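# Stand the table's spray can upright on the scale

## Task

Take the spray can from the table and leave it standing upright on the scale's platform. Any can that was already on the platform must still be standing there at the end. When finishing, neither hand may be in contact with any can.

## Robot and tools

Robot: two arms, left_arm (left hand, on the +y side) and right_arm (right hand, on the -y side). Measured bases: left_arm at (-0.006, +0.263, +0.005) m, right_arm at (-0.004, -0.304, +0.028) m, both turned only slightly about z. A camera stand sits behind the arms. Cameras: cam_high, cam_low, cam_left_wrist, cam_right_wrist, each 672x504.

Frame: the scene frame has its origin at table-top height, halfway between the nominal bases. +x points out over the table, +y toward left_arm and +z up. Image left and right do not match arm names. Positions, targets and velocities are given in this frame. Offsets use its axes, and rotations turn about the arm's Hand target position.

Hand point: a spot fixed to the palm, 0.15 m out from the wrist face along the fingers and 0.05 m in front of the palm. Its +z runs along straight fingers and +y out of the palm. On the right hand +x points away from the thumb; on the left hand +x points toward the thumb. Straight fingers extend 0.06 to 0.07 m past the point. A wrist bracket on the little-finger side can strike objects.

The row (28 numbers, each -1 to 1): one flat list that covers both arms. Send all 28 even if one arm stays still. Order:
- left_arm dx, dy, dz, rx, ry, rz
- left hand: little, ring, middle, index, thumb_bend, thumb_turn, force_limit, speed
- right_arm dx, dy, dz, rx, ry, rz
- right hand: the same eight numbers.

Pose numbers are offsets, not poses. They count from that arm's Hand target as it stood when the action or move began. 1.0 equals 0.6 m of travel or 180 degrees of turn. rx, ry, rz together form one rotation vector. Repeating an offset moves the hand again. Six zeros re-request the current Hand target.

Finger targets: -1 means straight or open and +1 means curled or closed. thumb_turn runs from -1, beside the palm, to +1, opposite the fingers. force_limit runs from about 0 N at -1 to 10 N at +1; the thumb's two motors reach 15 N. speed rises to full at +0.48; use -0.94 or lower for a soft closing. The hand has no 'unchanged' value: to keep a hand as it is, resend the eight numbers of its last executed row. If nothing has been sent yet in the scene, use its hand_measured values plus hand_force_limit and hand_speed. With the thumb turned in, the hand grips objects about 0.035 to 0.065 m thick, or handles down to 0.025 m.

Tools:
- execute_actions(actions, cameras): actions is a list of actions. Each action is up to 15 rows, one row per 1/30 s. A short action repeats its last row. Within an action, every row counts from the action's starting Hand target. Images come back only for an empty list or when cameras names them; ["all"] asks for every camera.
- move(target, speed, blend, blocking, cameras): target is one 28-number row, or up to 15 rows. Each row is an offset from the same starting Hand targets, not from the row before. speed is in m/s, from 0.002 to 4.3, default 0.25; turning is capped at twice that in rad/s. blend is the corner rounding in m between rows; 0 means stop at each row. Paths end together, last at least 0.5 s and at most 10 s, and do not avoid obstacles. Hand numbers from a later row are applied on arrival there. blocking=false returns after about 0.5 s while the motion continues.
- wait(seconds 0 to 10): lets time pass with commands held.
- stop: brakes a running move.
- zoom_image(camera, region [x0, y0, x1, y1] in pixels, at most 504 by 504): gives a closer view of the latest image.
- show_instructions: shows the reference pages.
- finished_scene(scene 1 or 2): ends the scene and cannot be undone.

Results: end_effector_position (m) and end_effector_quat_wxyz are in the scene frame. Hand target is the last commanded pose after clipping, and the base for the next offsets. Joint positions, velocities ("within noise" when still) and torques are reported. hand_measured, hand_stopped_by (moving, target, force, stalled, fault) and hand_load_n list the six motors in the row's order. A load that falls to near 0 means the grip was lost. Move results add a move: line: done, off_target, moving, held or fault, plus limits such as paced or held.

Behaviour: arms track commands loosely. They often rest 1 to 3 cm short, sometimes 5 cm and mostly low, without any contact. If a hand settles short, send the remaining distance as a new offset. Commanded orientation is clipped to within 40 degrees of the measured one per step. Do not route paths near an arm's own base, which can flip the shoulder. An arm that is blocked keeps pushing; pull its target back past the hand to release. A finger motor only starts when its target changes by at least 0.002. To squeeze harder, raise force_limit and send a target closed beyond hand_measured. To loosen, send one more open than hand_measured.

Avoid: knocking any can over or off the table, dropping or releasing a moving can, fast contacts, hard presses on the table or scale, and any collision or gripping between the two hands, which can fail the scene. Holding loads or straining toward an unreachable pose heats motors. MOTOR HOT shows at 85 °C, and at 100 °C that arm drops for 30 to 60 s. Loose objects may occasionally get nudged. Before finishing, open the hand and move it clear so it touches no can.

Each tool is called after "Emit:" by a JSON object that holds its "api" and its "payload".

Reference images:

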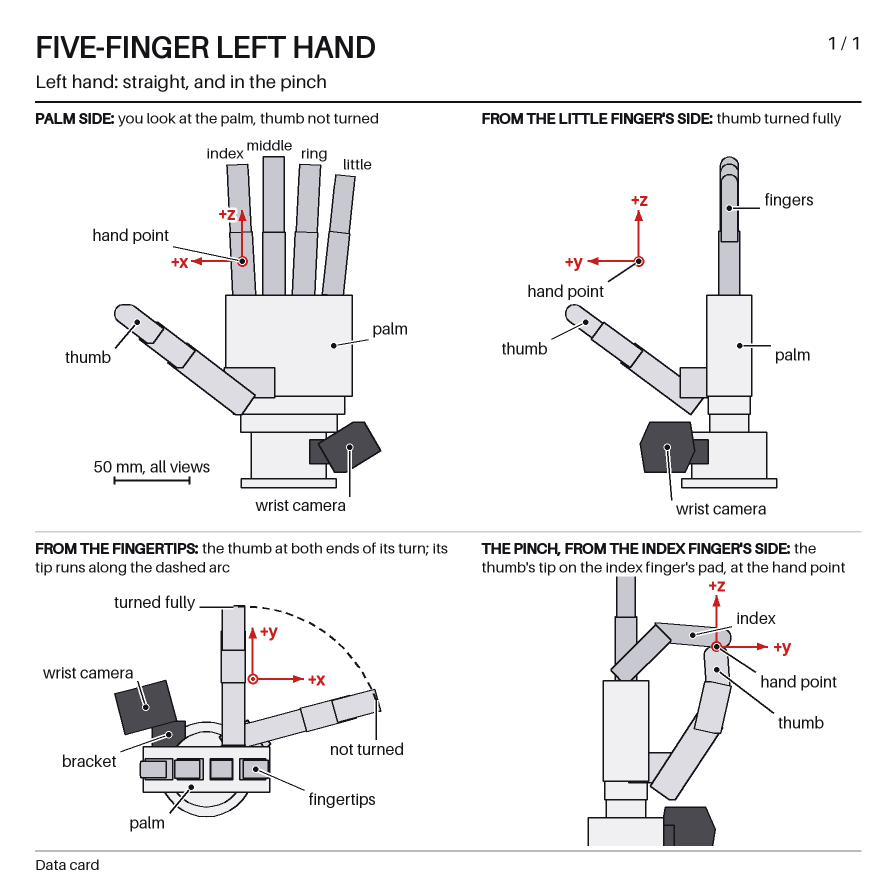

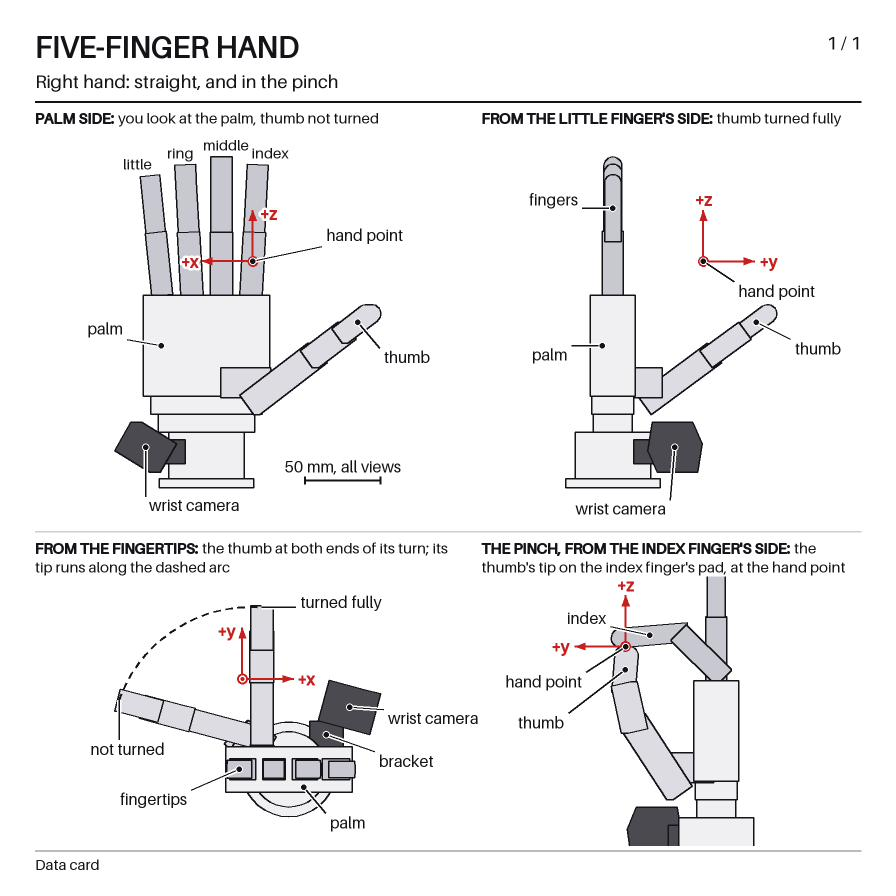

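## Session

Emit:
{"api": "execute_actions", "payload": {"actions": []}}

Scene clock: 0.00 s.
left_arm: end_effector_position=(+0.4222, +0.2151, +0.1887) hand_measured=(-1.000, -1.000, -1.000, -1.000, -1.000, -1.000) hand_load_n=(+0.0, +0.0, +0.0, +0.0, +0.0, +0.0) hand_stopped_by=(target, target, target, target, target, target) hand_force_limit=0.00 hand_speed=-0.80 end_effector_quat_wxyz=(+0.009, +0.003, +0.966, +0.258) | right_arm: end_effector_position=(+0.2796, -0.3035, +0.2016) hand_measured=(-1.000, -1.000, -1.000, -1.000, -1.000, -1.000) hand_load_n=(+0.0, +0.5, +0.0, +0.0, +0.0, +0.0) hand_stopped_by=(target, target, target, target, target, target) hand_force_limit=0.00 hand_speed=-0.80 end_effector_quat_wxyz=(-0.406, +0.630, -0.618, +0.239)
Joint positions: left_arm=[-0.404 1.714 1.445 -1.508 -0.483 1.117] | right_arm=[-0.376 0.599 0.526 -0.644 -0.56 -0.189]
Joint velocities: within noise
Joint torques (N m): no reading
Motor temperatures (°C): left_arm=[30 26 25 26 24 27] | right_arm=[26 24 26 26 26 26]
Heat: left arm: hottest waist 30 °C; right arm: hottest waist 26 °C.
Hand target: left_arm +0.4275, +0.2128, +0.1910; +0.014, +0.001, +0.967, +0.256 | right_arm +0.2847, -0.3059, +0.2137; -0.410, +0.629, -0.612, +0.249

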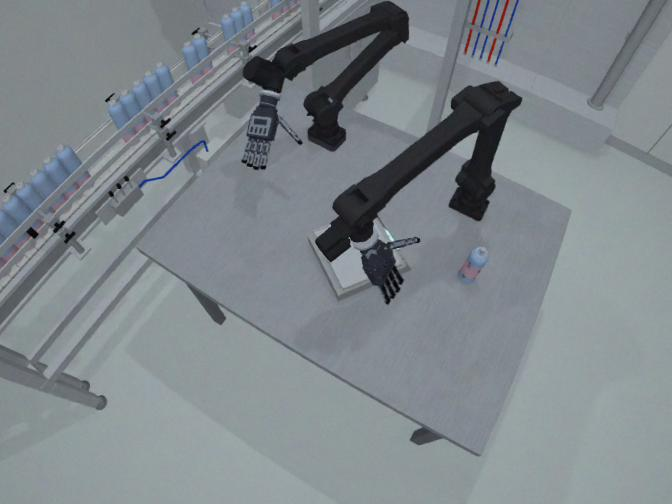

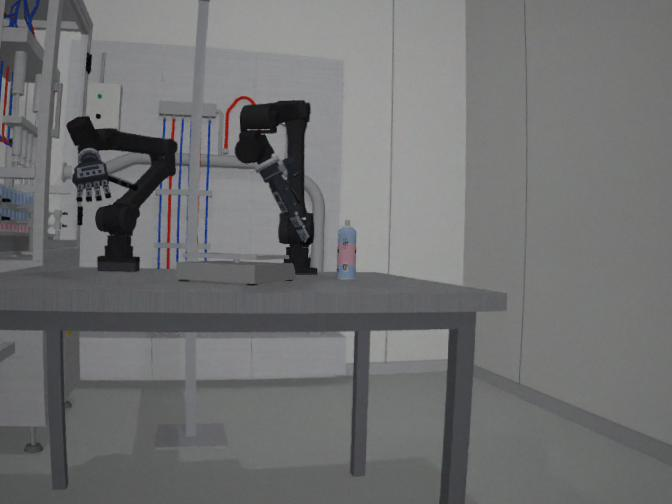

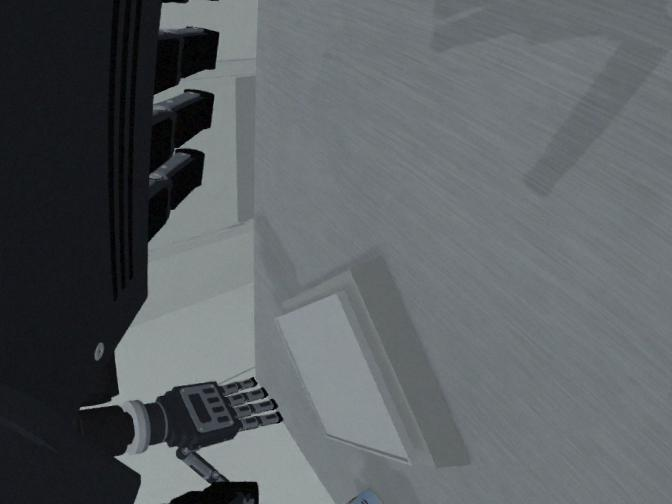

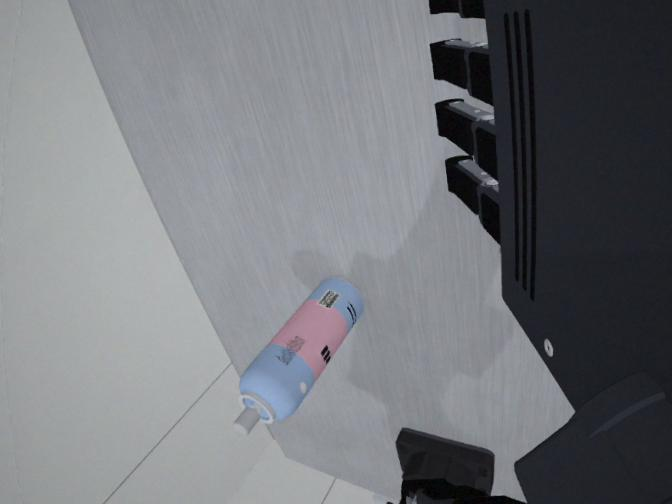

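Emit:
{"api": "zoom_image", "payload": {"camera": "cam_right_wrist", "region": [220, 260, 400, 440]}}

Emit:
{"api": "zoom_image", "payload": {"camera": "cam_high", "region": [220, 0, 520, 310]}}

Emit:
{"api": "zoom_image", "payload": {"camera": "cam_left_wrist", "region": [60, 250, 480, 504]}}

Emit:
{"api": "zoom_image", "payload": {"camera": "cam_low", "region": [50, 80, 400, 320]}}

Scaled by 2.800 from the camera's 672x504 image, which has a finer 960x720 frame.

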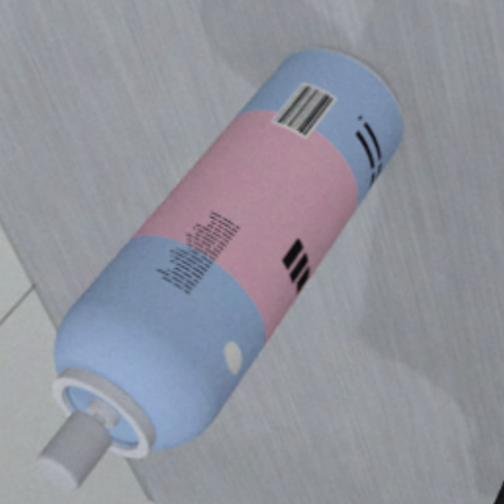

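Scaled by 1.626 from the camera's 672x504 image, which has a finer 960x720 frame.

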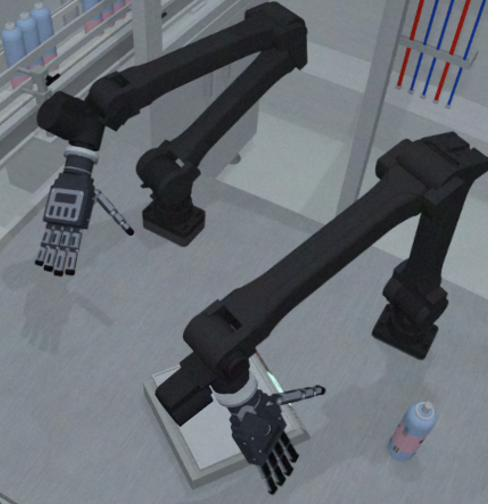

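Scaled by 1.200 from the camera's 672x504 image, which has a finer 960x720 frame.

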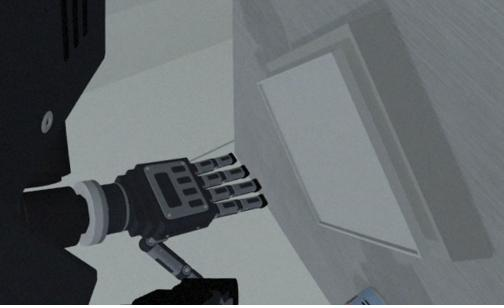

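Scaled by 1.440 from the camera's 672x504 image, which has a finer 960x720 frame.

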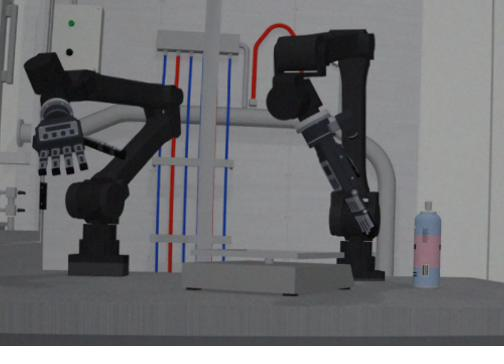

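Emit:
{"api": "move", "payload": {"target": [0,0,0.12,0,0,0,-1,-1,-1,-1,-1,-1,0,-0.8,0,0,0,0,0,0,-1,-1,-1,-1,-1,-1,0,-0.8], "cameras": ["all"]}}

Scene clock: 4.57 s.
left_arm: end_effector_position=(+0.4181, +0.2169, +0.2529) hand_measured=(-1.000, -1.000, -1.000, -1.000, -1.000, -1.000) hand_load_n=(+0.0, +0.0, +0.0, +0.0, +0.0, +0.0) hand_stopped_by=(target, target, target, target, target, target) hand_force_limit=0.00 hand_speed=-0.80 end_effector_quat_wxyz=(+0.006, +0.004, +0.966, +0.259) | right_arm: end_effector_position=(+0.2796, -0.3035, +0.2016) hand_measured=(-1.000, -1.000, -1.000, -1.000, -1.000, -1.000) hand_load_n=(+0.0, +0.0, +0.0, +0.0, +0.0, +0.0) hand_stopped_by=(target, target, target, target, target, target) hand_force_limit=0.00 hand_speed=-0.80 end_effector_quat_wxyz=(-0.406, +0.630, -0.618, +0.239)
Joint positions: left_arm=[-0.404 1.675 1.564 -1.673 -0.483 1.117] | right_arm=[-0.376 0.599 0.526 -0.644 -0.56 -0.189]
Joint torques (N m): left_arm=[0.5 -12.69 11.38 -0.44 -0.38 0.08] | right_arm=[1.85 -1.55 12.04 2.18 -0.42 0.1]
Heat: left arm: hottest waist 30 °C; right arm: hottest elbow 27 °C.
Hand target: left_arm +0.4275, +0.2128, +0.2629; +0.014, +0.001, +0.967, +0.256 | right_arm +0.2847, -0.3059, +0.2137; -0.410, +0.629, -0.612, +0.249
Off the commanded pose: left_arm 0.014 m, 1 deg | right_arm 0.013 m, 1 deg.
joint sent to its limit (left arm) — joint 4 (wrist pitch), lower limit. The joint targets still meet the commanded pose.
move: off_target (left_arm, right_arm)

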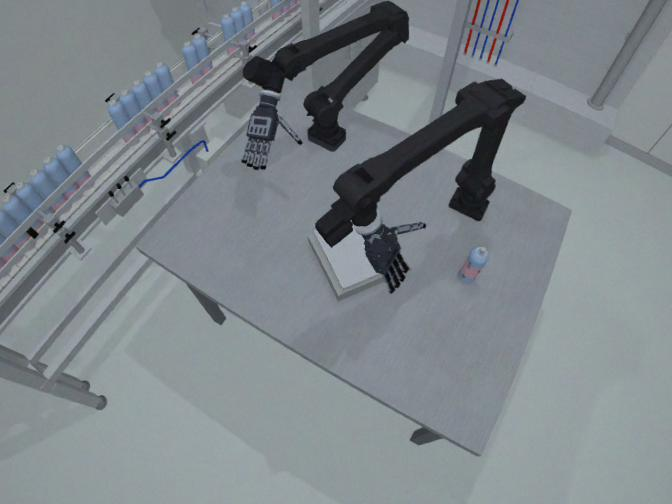

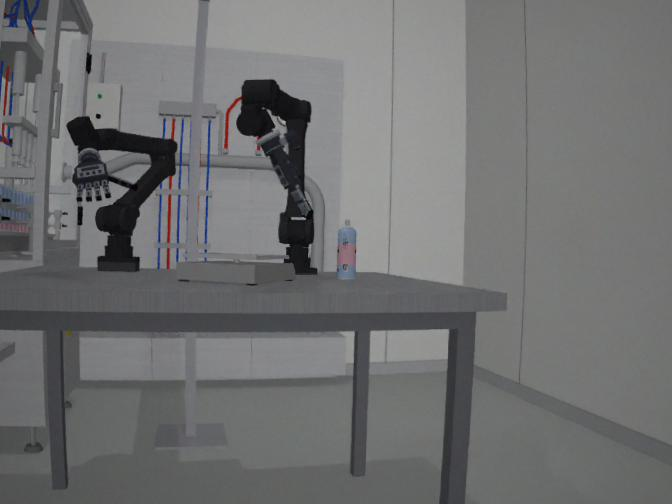

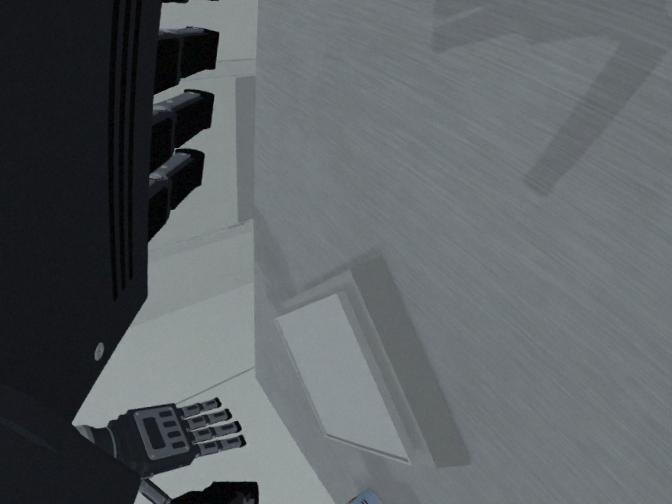

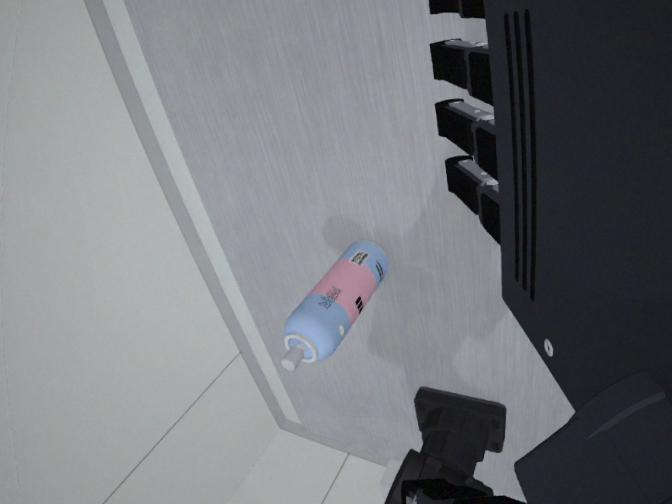

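Emit:
{"api": "zoom_image", "payload": {"camera": "cam_high", "region": [120, 60, 360, 240]}}

Emit:
{"api": "zoom_image", "payload": {"camera": "cam_high", "region": [120, 220, 360, 400]}}

Emit:
{"api": "zoom_image", "payload": {"camera": "cam_high", "region": [360, 160, 600, 340]}}

Emit:
{"api": "zoom_image", "payload": {"camera": "cam_high", "region": [360, 310, 600, 490]}}

Scaled by 2.100 from the camera's 672x504 image, which has a finer 960x720 frame.

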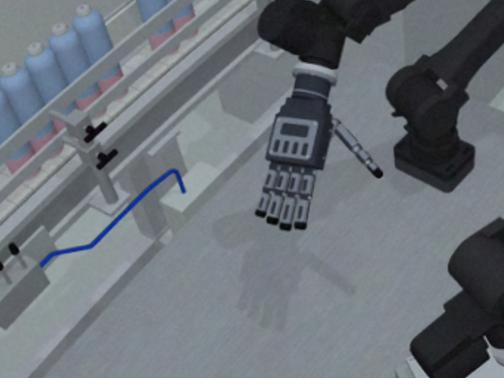

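Scaled by 2.100 from the camera's 672x504 image, which has a finer 960x720 frame.

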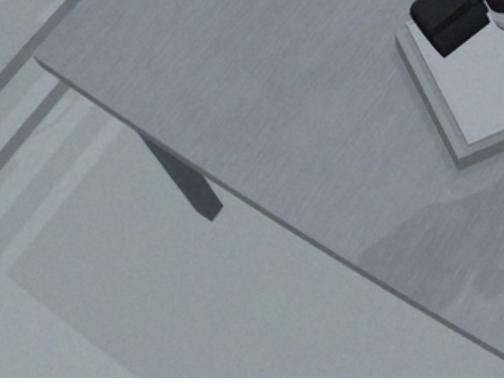

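Scaled by 2.100 from the camera's 672x504 image, which has a finer 960x720 frame.

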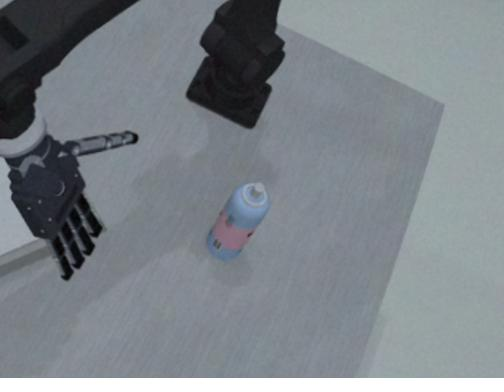

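Scaled by 2.100 from the camera's 672x504 image, which has a finer 960x720 frame.

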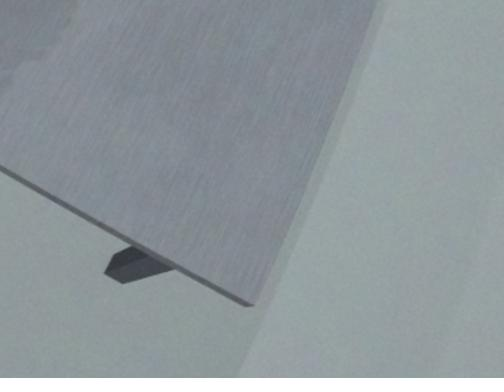

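Emit:
{"api": "move", "payload": {"target": [[0.0375,0.345,0.012,0,0,0.194,-1,-1,-1,-1,-1,-1,0,-0.8,0,0,0,0,0,0,-1,-1,-1,-1,-1,-1,0,-0.8],[-0.296,0.678,0.095,0,0,0.389,-1,-1,-1,-1,-1,-1,0,-0.8,0,0,0,0,0,0,-1,-1,-1,-1,-1,-1,0,-0.8]], "blend": [0.05,0], "cameras": ["cam_high","cam_low","cam_right_wrist"]}}

Scene clock: 18.00 s.
left_arm: end_effector_position=(+0.2481, +0.6192, +0.3126) hand_measured=(-1.000, -1.000, -1.000, -1.000, -1.000, -1.000) hand_load_n=(+0.0, +0.0, +0.0, +0.0, +0.0, +0.0) hand_stopped_by=(target, target, target, target, target, target) hand_force_limit=0.00 hand_speed=-0.80 end_effector_quat_wxyz=(-0.034, -0.538, +0.808, +0.239) | right_arm: end_effector_position=(+0.2796, -0.3035, +0.2016) hand_measured=(-1.000, -1.000, -1.000, -1.000, -1.000, -1.000) hand_load_n=(+0.0, +0.0, +0.0, +0.0, +0.0, -0.5) hand_stopped_by=(target, target, target, target, target, target) hand_force_limit=0.00 hand_speed=-0.80 end_effector_quat_wxyz=(-0.406, +0.630, -0.618, +0.239)
Joint positions: left_arm=[0.67 1.605 1.675 -1.674 -0.487 1.054] | right_arm=[-0.376 0.599 0.526 -0.644 -0.56 -0.189]
Joint torques (N m): left_arm=[0.21 -12.98 9.37 -0.16 -0.51 0.21] | right_arm=[1.55 -1.38 12.08 2.21 -0.4 0.1]
Heat: left arm: hottest waist 30 °C; right arm: hottest elbow 30 °C.
Hand target: left_arm +0.2498, +0.6196, +0.3199; -0.135, -0.554, +0.792, +0.217 | right_arm +0.2847, -0.3059, +0.2137; -0.410, +0.629, -0.612, +0.249
Off the commanded pose: left_arm 0.008 m, 12 deg | right_arm 0.013 m, 1 deg.
joint sent to its limit (left arm) — joint 4 (wrist pitch), lower limit. The joint targets are off in orientation, not in position.
move: off_target (left_arm, right_arm)
Images, in order (width x height): cam_high 672x504, cam_low 672x504, cam_right_wrist 672x504.

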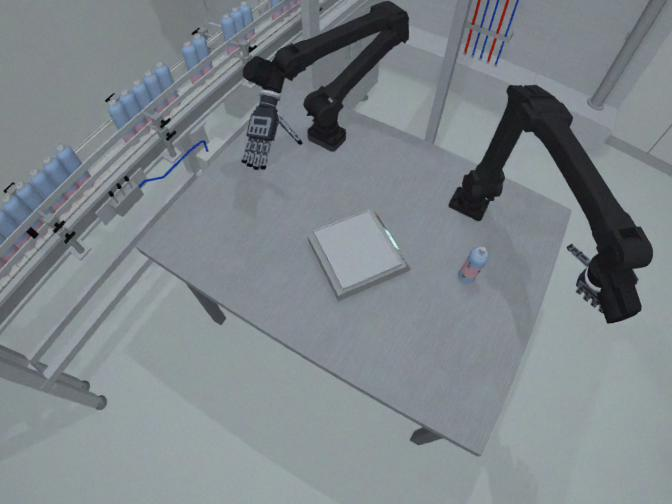

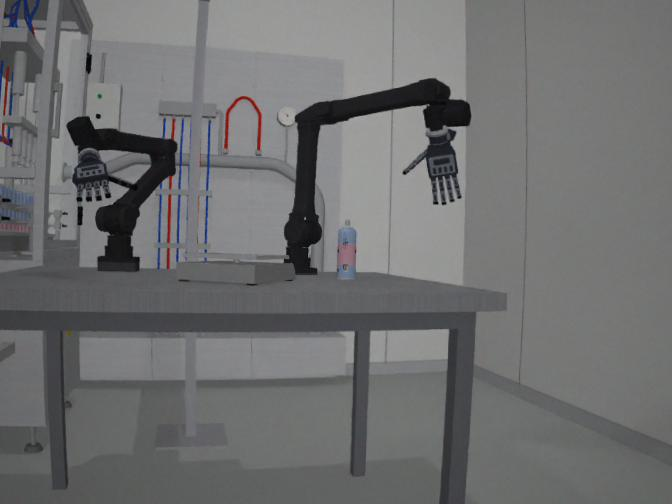

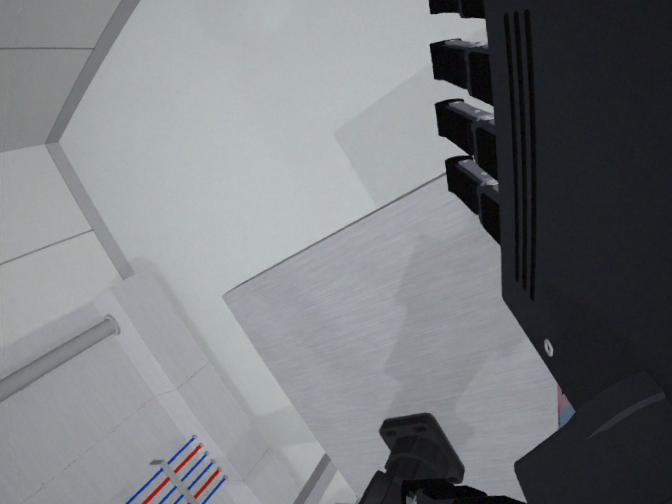

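Emit:
{"api": "move", "payload": {"target": [0,0,0,0,0,0,-1,-1,-1,-1,-1,-1,0,-0.8,-0.1995,0.7015,-0.023,0.411,0.1666,0.1358,-1,-1,-1,-1,-1,-1,0,-0.8], "cameras": ["all"]}}

Scene clock: 22.20 s.
left_arm: end_effector_position=(+0.2480, +0.6193, +0.3127) hand_measured=(-1.000, -1.000, -1.000, -1.000, -1.000, -1.000) hand_load_n=(+0.0, +0.0, +0.0, +0.0, +0.0, +0.0) hand_stopped_by=(target, target, target, target, target, target) hand_force_limit=0.00 hand_speed=-0.80 end_effector_quat_wxyz=(-0.034, -0.537, +0.808, +0.239) | right_arm: end_effector_position=(+0.1631, +0.1051, +0.1914) hand_measured=(-1.000, -1.000, -1.000, -1.000, -1.000, -1.000) hand_load_n=(+0.0, +0.0, +0.0, +0.0, +0.0, +0.0) hand_stopped_by=(target, target, target, target, target, target) hand_force_limit=0.00 hand_speed=-0.80 end_effector_quat_wxyz=(+0.573, -0.410, +0.589, +0.396)
Joint positions: left_arm=[0.67 1.605 1.675 -1.674 -0.487 1.054] | right_arm=[0.978 1.559 0.248 1.279 -0.29 1.558]
Joint torques (N m): left_arm=[0.21 -13.04 9.37 -0.14 -0.51 0.19] | right_arm=[3.14 -6.07 6.31 3.11 -0.07 0.22]
Heat: left arm: hottest waist 30 °C; right arm: hottest elbow 30 °C.
Hand target: left_arm +0.2498, +0.6196, +0.3199; -0.135, -0.554, +0.792, +0.217 | right_arm +0.1650, +0.1150, +0.2000; +0.579, -0.406, +0.579, +0.405
Off the commanded pose: left_arm 0.007 m, 12 deg | right_arm 0.013 m, 2 deg.
joint sent to its limit (left arm) — joint 4 (wrist pitch), lower limit. The joint targets are off in orientation, not in position.
move: off_target (left_arm, right_arm)

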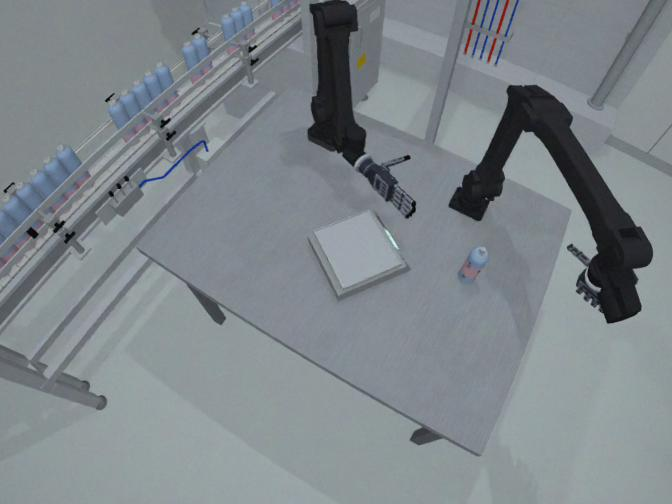

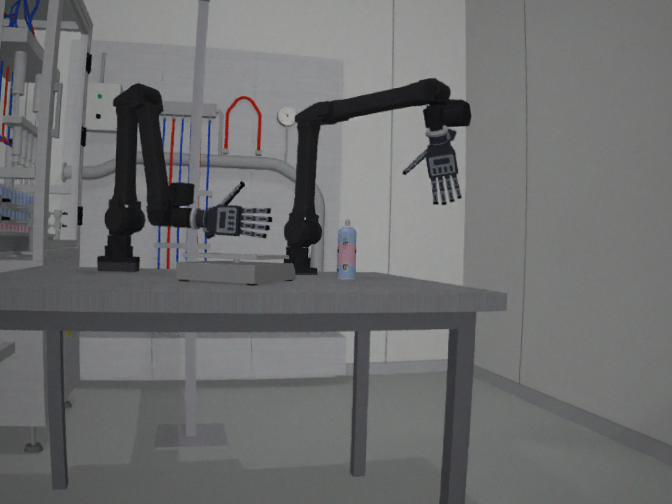

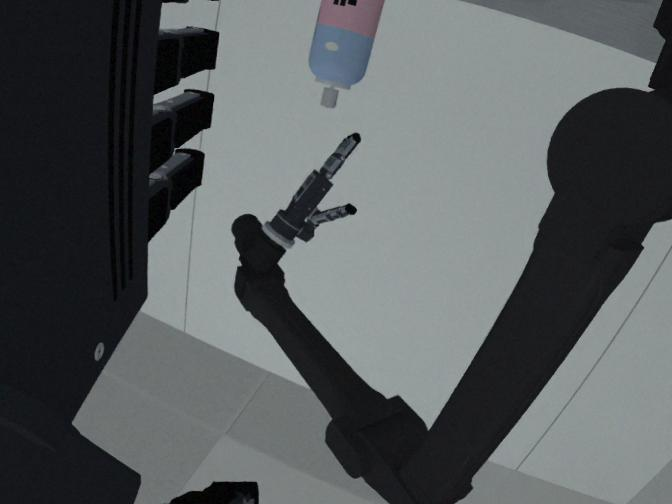

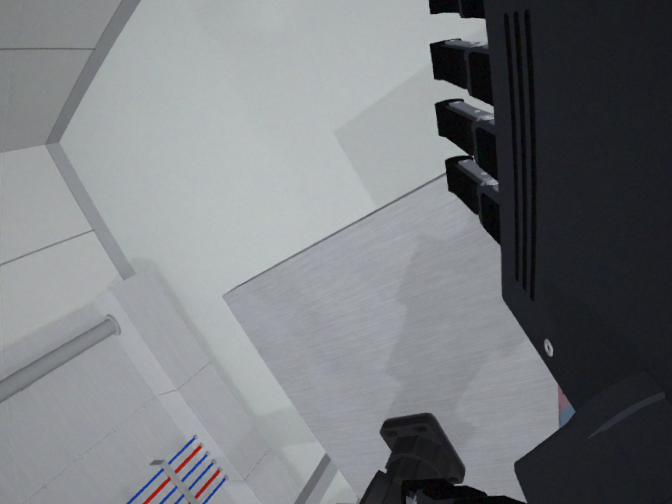

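Emit:
{"api": "move", "payload": {"target": [0,0,0,0,0,0,-1,-1,-1,-1,-1,-1,0,-0.8,0.062,0.172,-0.092,0,0,0,-1,-1,-1,-1,-1,1,0,0], "cameras": ["all"]}}

Scene clock: 24.00 s.
left_arm: end_effector_position=(+0.2480, +0.6193, +0.3127) hand_measured=(-1.000, -1.000, -1.000, -1.000, -1.000, -1.000) hand_load_n=(+0.0, +0.0, +0.0, +0.0, +0.0, +0.0) hand_stopped_by=(target, target, target, target, target, target) hand_force_limit=0.00 hand_speed=-0.80 end_effector_quat_wxyz=(-0.034, -0.537, +0.808, +0.239) | right_arm: end_effector_position=(+0.2022, +0.2088, +0.1414) hand_measured=(-1.000, -1.000, -1.000, -1.000, -1.000, +1.000) hand_load_n=(+0.0, +0.0, -0.5, +0.0, +0.0, +0.0) hand_stopped_by=(target, target, target, target, target, target) hand_force_limit=0.00 hand_speed=0.00 end_effector_quat_wxyz=(+0.575, -0.409, +0.586, +0.397)
Joint positions: left_arm=[0.67 1.605 1.675 -1.674 -0.487 1.054] | right_arm=[1.064 1.92 0.55 1.348 -0.206 1.561]
Joint torques (N m): left_arm=[0.21 -13.04 9.39 -0.12 -0.5 0.19] | right_arm=[2.73 -9.76 5.67 3 -0.06 0.21]
Heat: left arm: hottest waist 30 °C; right arm: hottest elbow 30 °C.
Hand target: left_arm +0.2498, +0.6196, +0.3199; -0.135, -0.554, +0.792, +0.217 | right_arm +0.2023, +0.2182, +0.1447; +0.579, -0.406, +0.579, +0.405
Off the commanded pose: left_arm 0.007 m, 12 deg | right_arm 0.010 m, 1 deg.
joint sent to its limit (left arm) — joint 4 (wrist pitch), lower limit. The joint targets are off in orientation, not in position.
move: off_target (left_arm)

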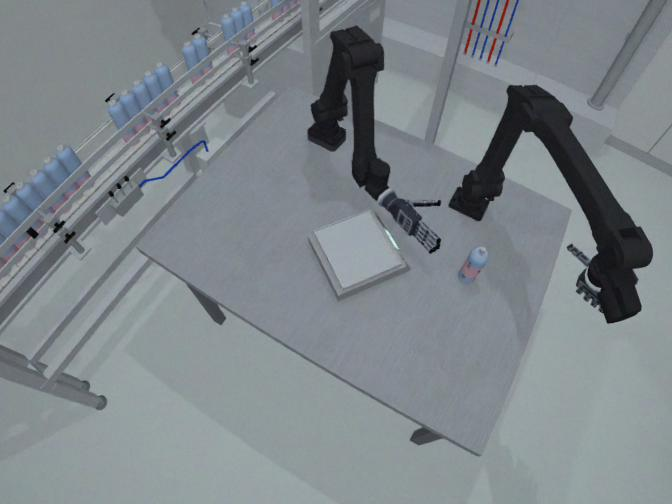

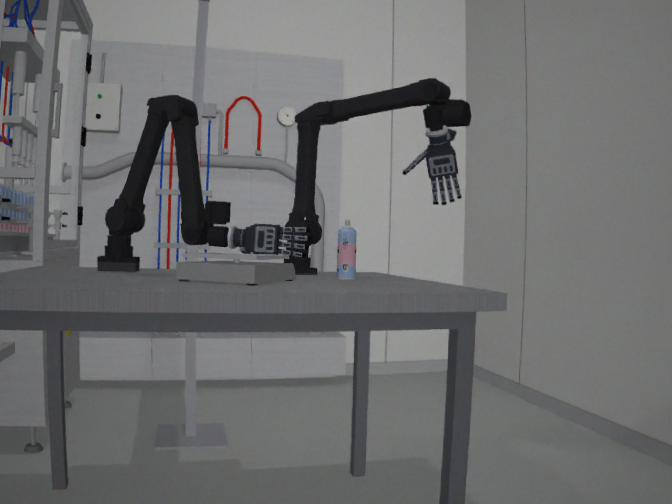

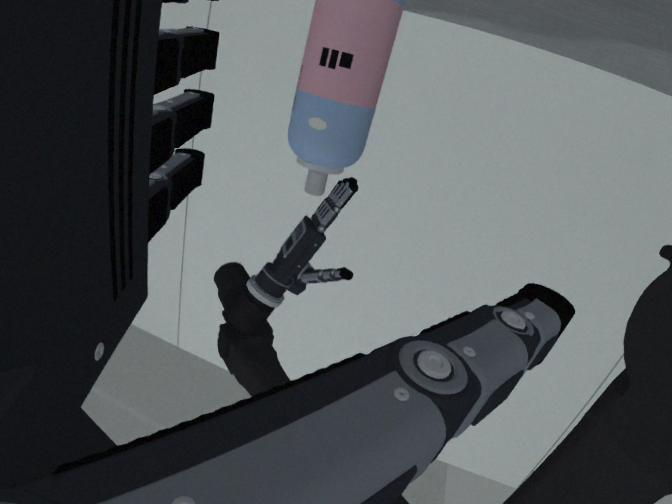

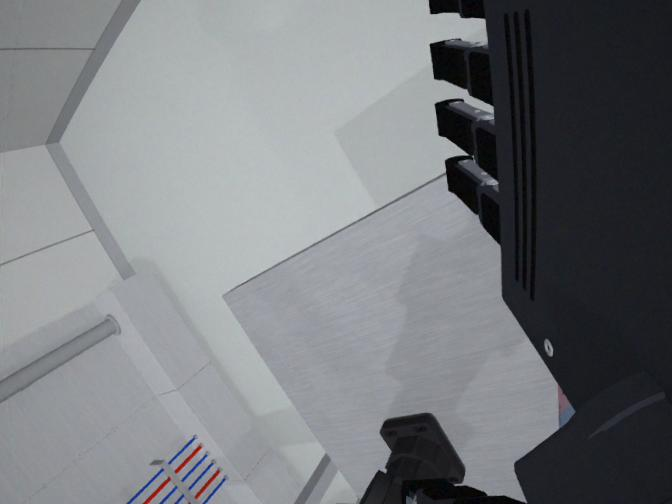

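Emit:
{"api": "zoom_image", "payload": {"camera": "cam_high", "region": [360, 150, 520, 310]}}

Emit:
{"api": "zoom_image", "payload": {"camera": "cam_low", "region": [200, 190, 380, 300]}}

Scaled by 3.150 from the camera's 672x504 image, which has a finer 960x720 frame.

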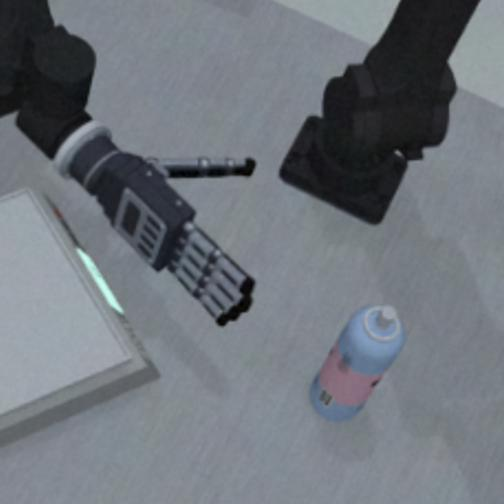

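Scaled by 2.800 from the camera's 672x504 image, which has a finer 960x720 frame.

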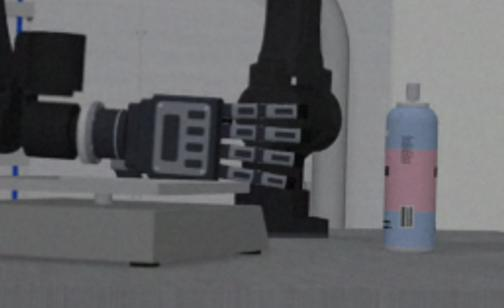

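Emit:
{"api": "move", "payload": {"target": [0,0,0,0,0,0,-1,-1,-1,-1,-1,-1,0,-0.8,0.021,0.133,-0.026,0,0,0,-1,-1,-1,-1,-1,1,0,0], "cameras": ["cam_high","cam_low","cam_left_wrist"], "speed": 0.12}}

Emit:
{"api": "zoom_image", "payload": {"camera": "cam_high", "region": [360, 150, 520, 310]}}

Emit:
{"api": "zoom_image", "payload": {"camera": "cam_low", "region": [200, 190, 380, 300]}}

Scene clock: 26.93 s.
left_arm: end_effector_position=(+0.2480, +0.6193, +0.3127) hand_measured=(-1.000, -1.000, -1.000, -1.000, -1.000, -1.000) hand_load_n=(-0.5, +0.0, +0.0, +0.0, -0.5, +0.0) hand_stopped_by=(target, target, target, target, target, target) hand_force_limit=0.00 hand_speed=-0.80 end_effector_quat_wxyz=(-0.034, -0.537, +0.808, +0.239) | right_arm: end_effector_position=(+0.2149, +0.2867, +0.1313) hand_measured=(-1.000, -1.000, -1.000, -1.000, -1.000, +1.000) hand_load_n=(+0.0, +0.0, +0.0, +0.0, +0.0, +0.0) hand_stopped_by=(target, target, target, target, target, target) hand_force_limit=0.00 hand_speed=0.00 end_effector_quat_wxyz=(+0.581, -0.407, +0.580, +0.400)
Joint positions: left_arm=[0.67 1.605 1.675 -1.674 -0.487 1.054] | right_arm=[1.133 2.035 0.766 1.265 -0.137 1.561]
Joint torques (N m): left_arm=[0.21 -13.04 9.37 -0.13 -0.5 0.19] | right_arm=[2.61 -11.75 6.87 2.21 -0.06 0.19]
Heat: left arm: hottest waist 30 °C; right arm: hottest elbow 29 °C.
Hand target: left_arm +0.2498, +0.6196, +0.3199; -0.135, -0.554, +0.792, +0.217 | right_arm +0.2146, +0.2980, +0.1290; +0.579, -0.407, +0.579, +0.405
Off the commanded pose: left_arm 0.007 m, 12 deg | right_arm 0.011 m, 1 deg.
joint sent to its limit (left arm) — joint 4 (wrist pitch), lower limit. The joint targets are off in orientation, not in position.
move: off_target (left_arm, right_arm)
Images, in order (width x height): cam_high 672x504, cam_low 672x504, cam_left_wrist 672x504.

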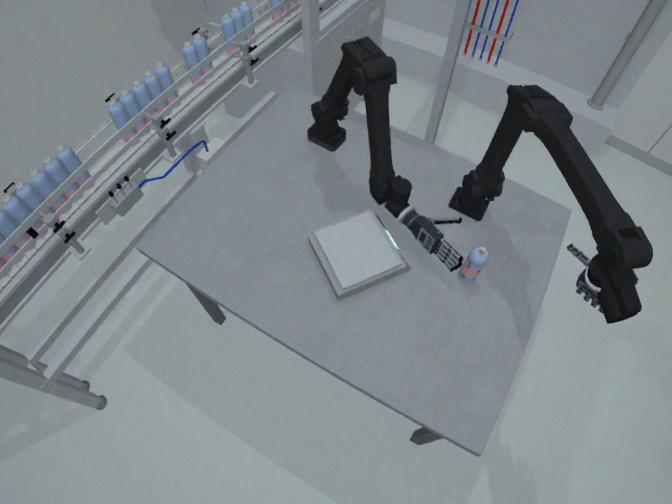

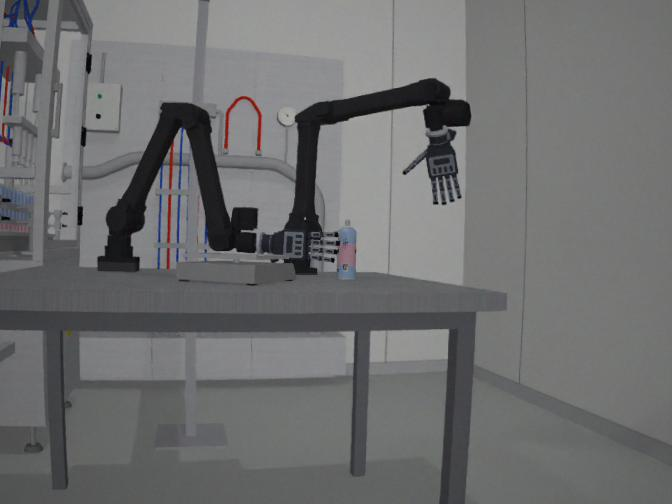

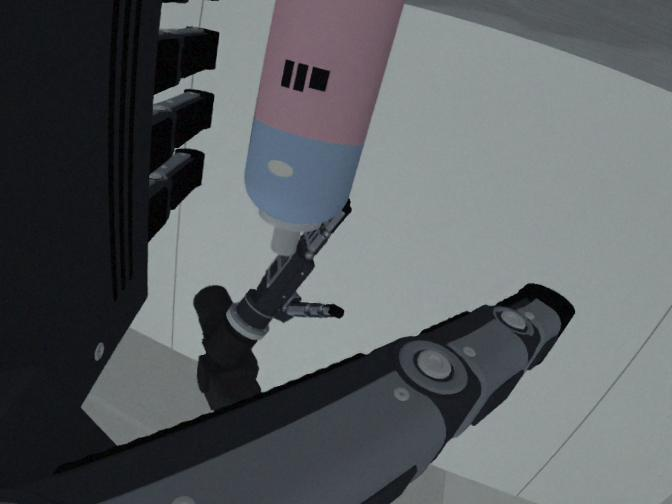

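Scaled by 3.150 from the camera's 672x504 image, which has a finer 960x720 frame.

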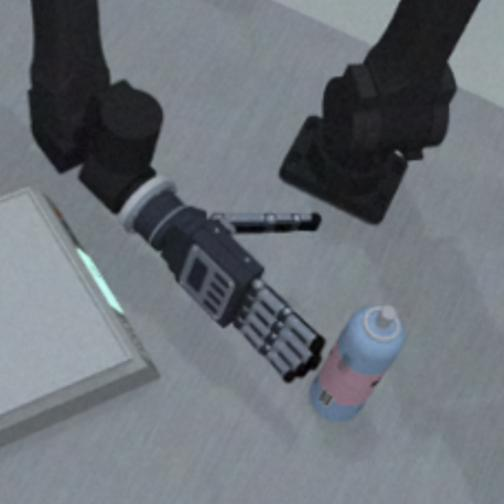

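Scaled by 2.800 from the camera's 672x504 image, which has a finer 960x720 frame.

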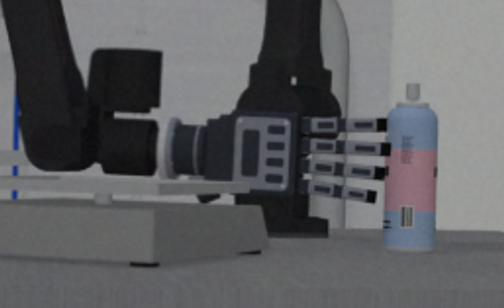

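Emit:
{"api": "move", "payload": {"target": [0,0,0,0,0,0,-1,-1,-1,-1,-1,-1,0,-0.8,0.041,0.109,-0.02,0,0,0,-1,-1,-1,-1,-1,1,0,0], "cameras": ["cam_high","cam_low","cam_left_wrist"], "speed": 0.07}}

Emit:
{"api": "zoom_image", "payload": {"camera": "cam_high", "region": [360, 150, 520, 310]}}

Emit:
{"api": "zoom_image", "payload": {"camera": "cam_low", "region": [200, 190, 380, 300]}}

Scene clock: 30.23 s.
left_arm: end_effector_position=(+0.2480, +0.6193, +0.3127) hand_measured=(-1.000, -1.000, -1.000, -1.000, -1.000, -1.000) hand_load_n=(+0.0, +0.0, +0.0, +0.0, +0.5, +0.0) hand_stopped_by=(target, target, target, target, target, target) hand_force_limit=0.00 hand_speed=-0.80 end_effector_quat_wxyz=(-0.034, -0.537, +0.808, +0.239) | right_arm: end_effector_position=(+0.2410, +0.3507, +0.1192) hand_measured=(-1.000, -1.000, -1.000, -1.000, -1.000, +1.000) hand_load_n=(+0.0, +0.0, +0.0, +0.0, +0.0, +0.0) hand_stopped_by=(target, target, target, target, target, target) hand_force_limit=0.00 hand_speed=0.00 end_effector_quat_wxyz=(+0.581, -0.407, +0.581, +0.399)
Joint positions: left_arm=[0.67 1.605 1.675 -1.674 -0.487 1.054] | right_arm=[1.148 2.139 0.975 1.157 -0.12 1.561]
Joint torques (N m): left_arm=[0.09 -12.98 9.39 -0.13 -0.5 0.19] | right_arm=[2.9 -13.74 8.06 2.17 -0.03 0.23]
Heat: left arm: hottest waist 30 °C; right arm: hottest elbow 30 °C.
Hand target: left_arm +0.2498, +0.6196, +0.3199; -0.135, -0.554, +0.792, +0.217 | right_arm +0.2393, +0.3635, +0.1173; +0.579, -0.406, +0.579, +0.405
Off the commanded pose: left_arm 0.007 m, 12 deg | right_arm 0.013 m, 1 deg.
joint sent to its limit (left arm) — joint 4 (wrist pitch), lower limit. The joint targets are off in orientation, not in position.
move: off_target (left_arm, right_arm)
Images, in order (width x height): cam_high 672x504, cam_low 672x504, cam_left_wrist 672x504.

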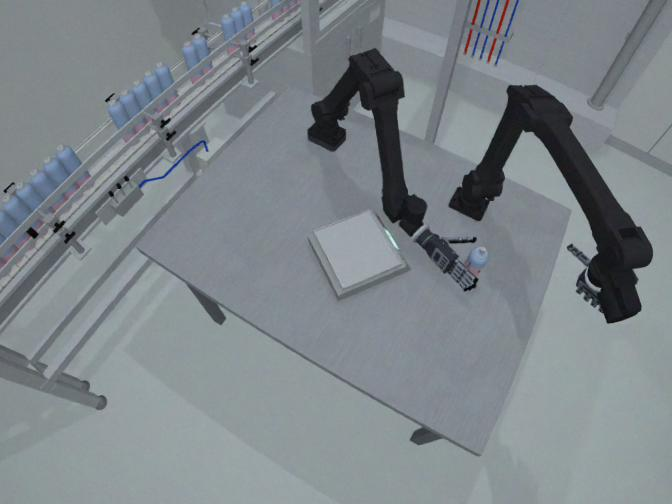

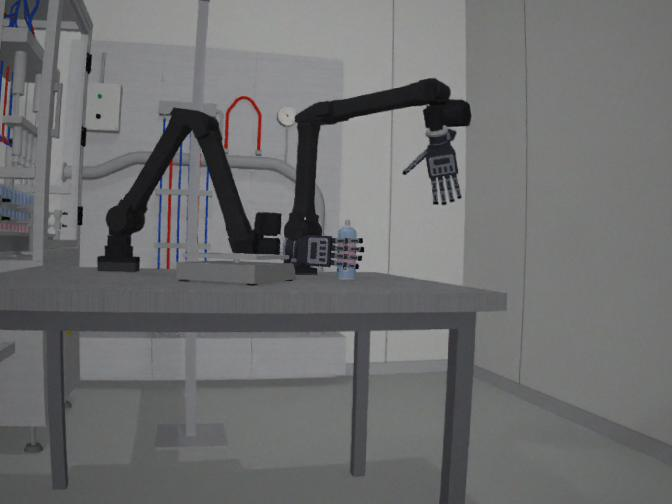

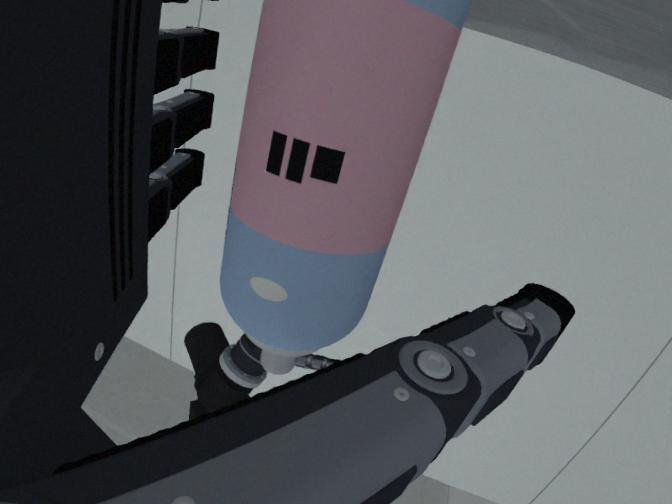

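Scaled by 3.150 from the camera's 672x504 image, which has a finer 960x720 frame.

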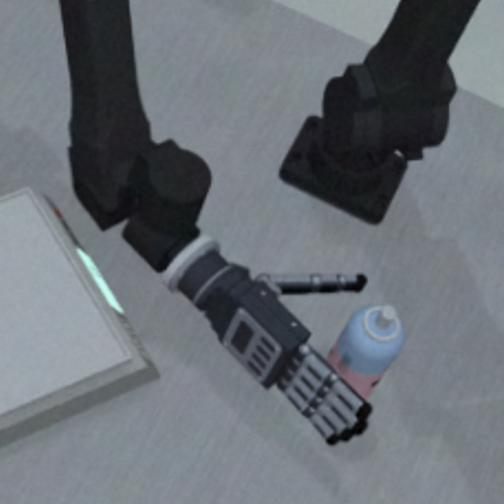

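Scaled by 2.800 from the camera's 672x504 image, which has a finer 960x720 frame.

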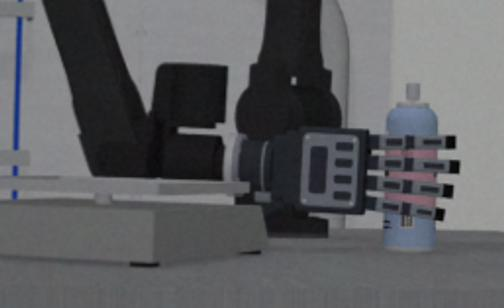

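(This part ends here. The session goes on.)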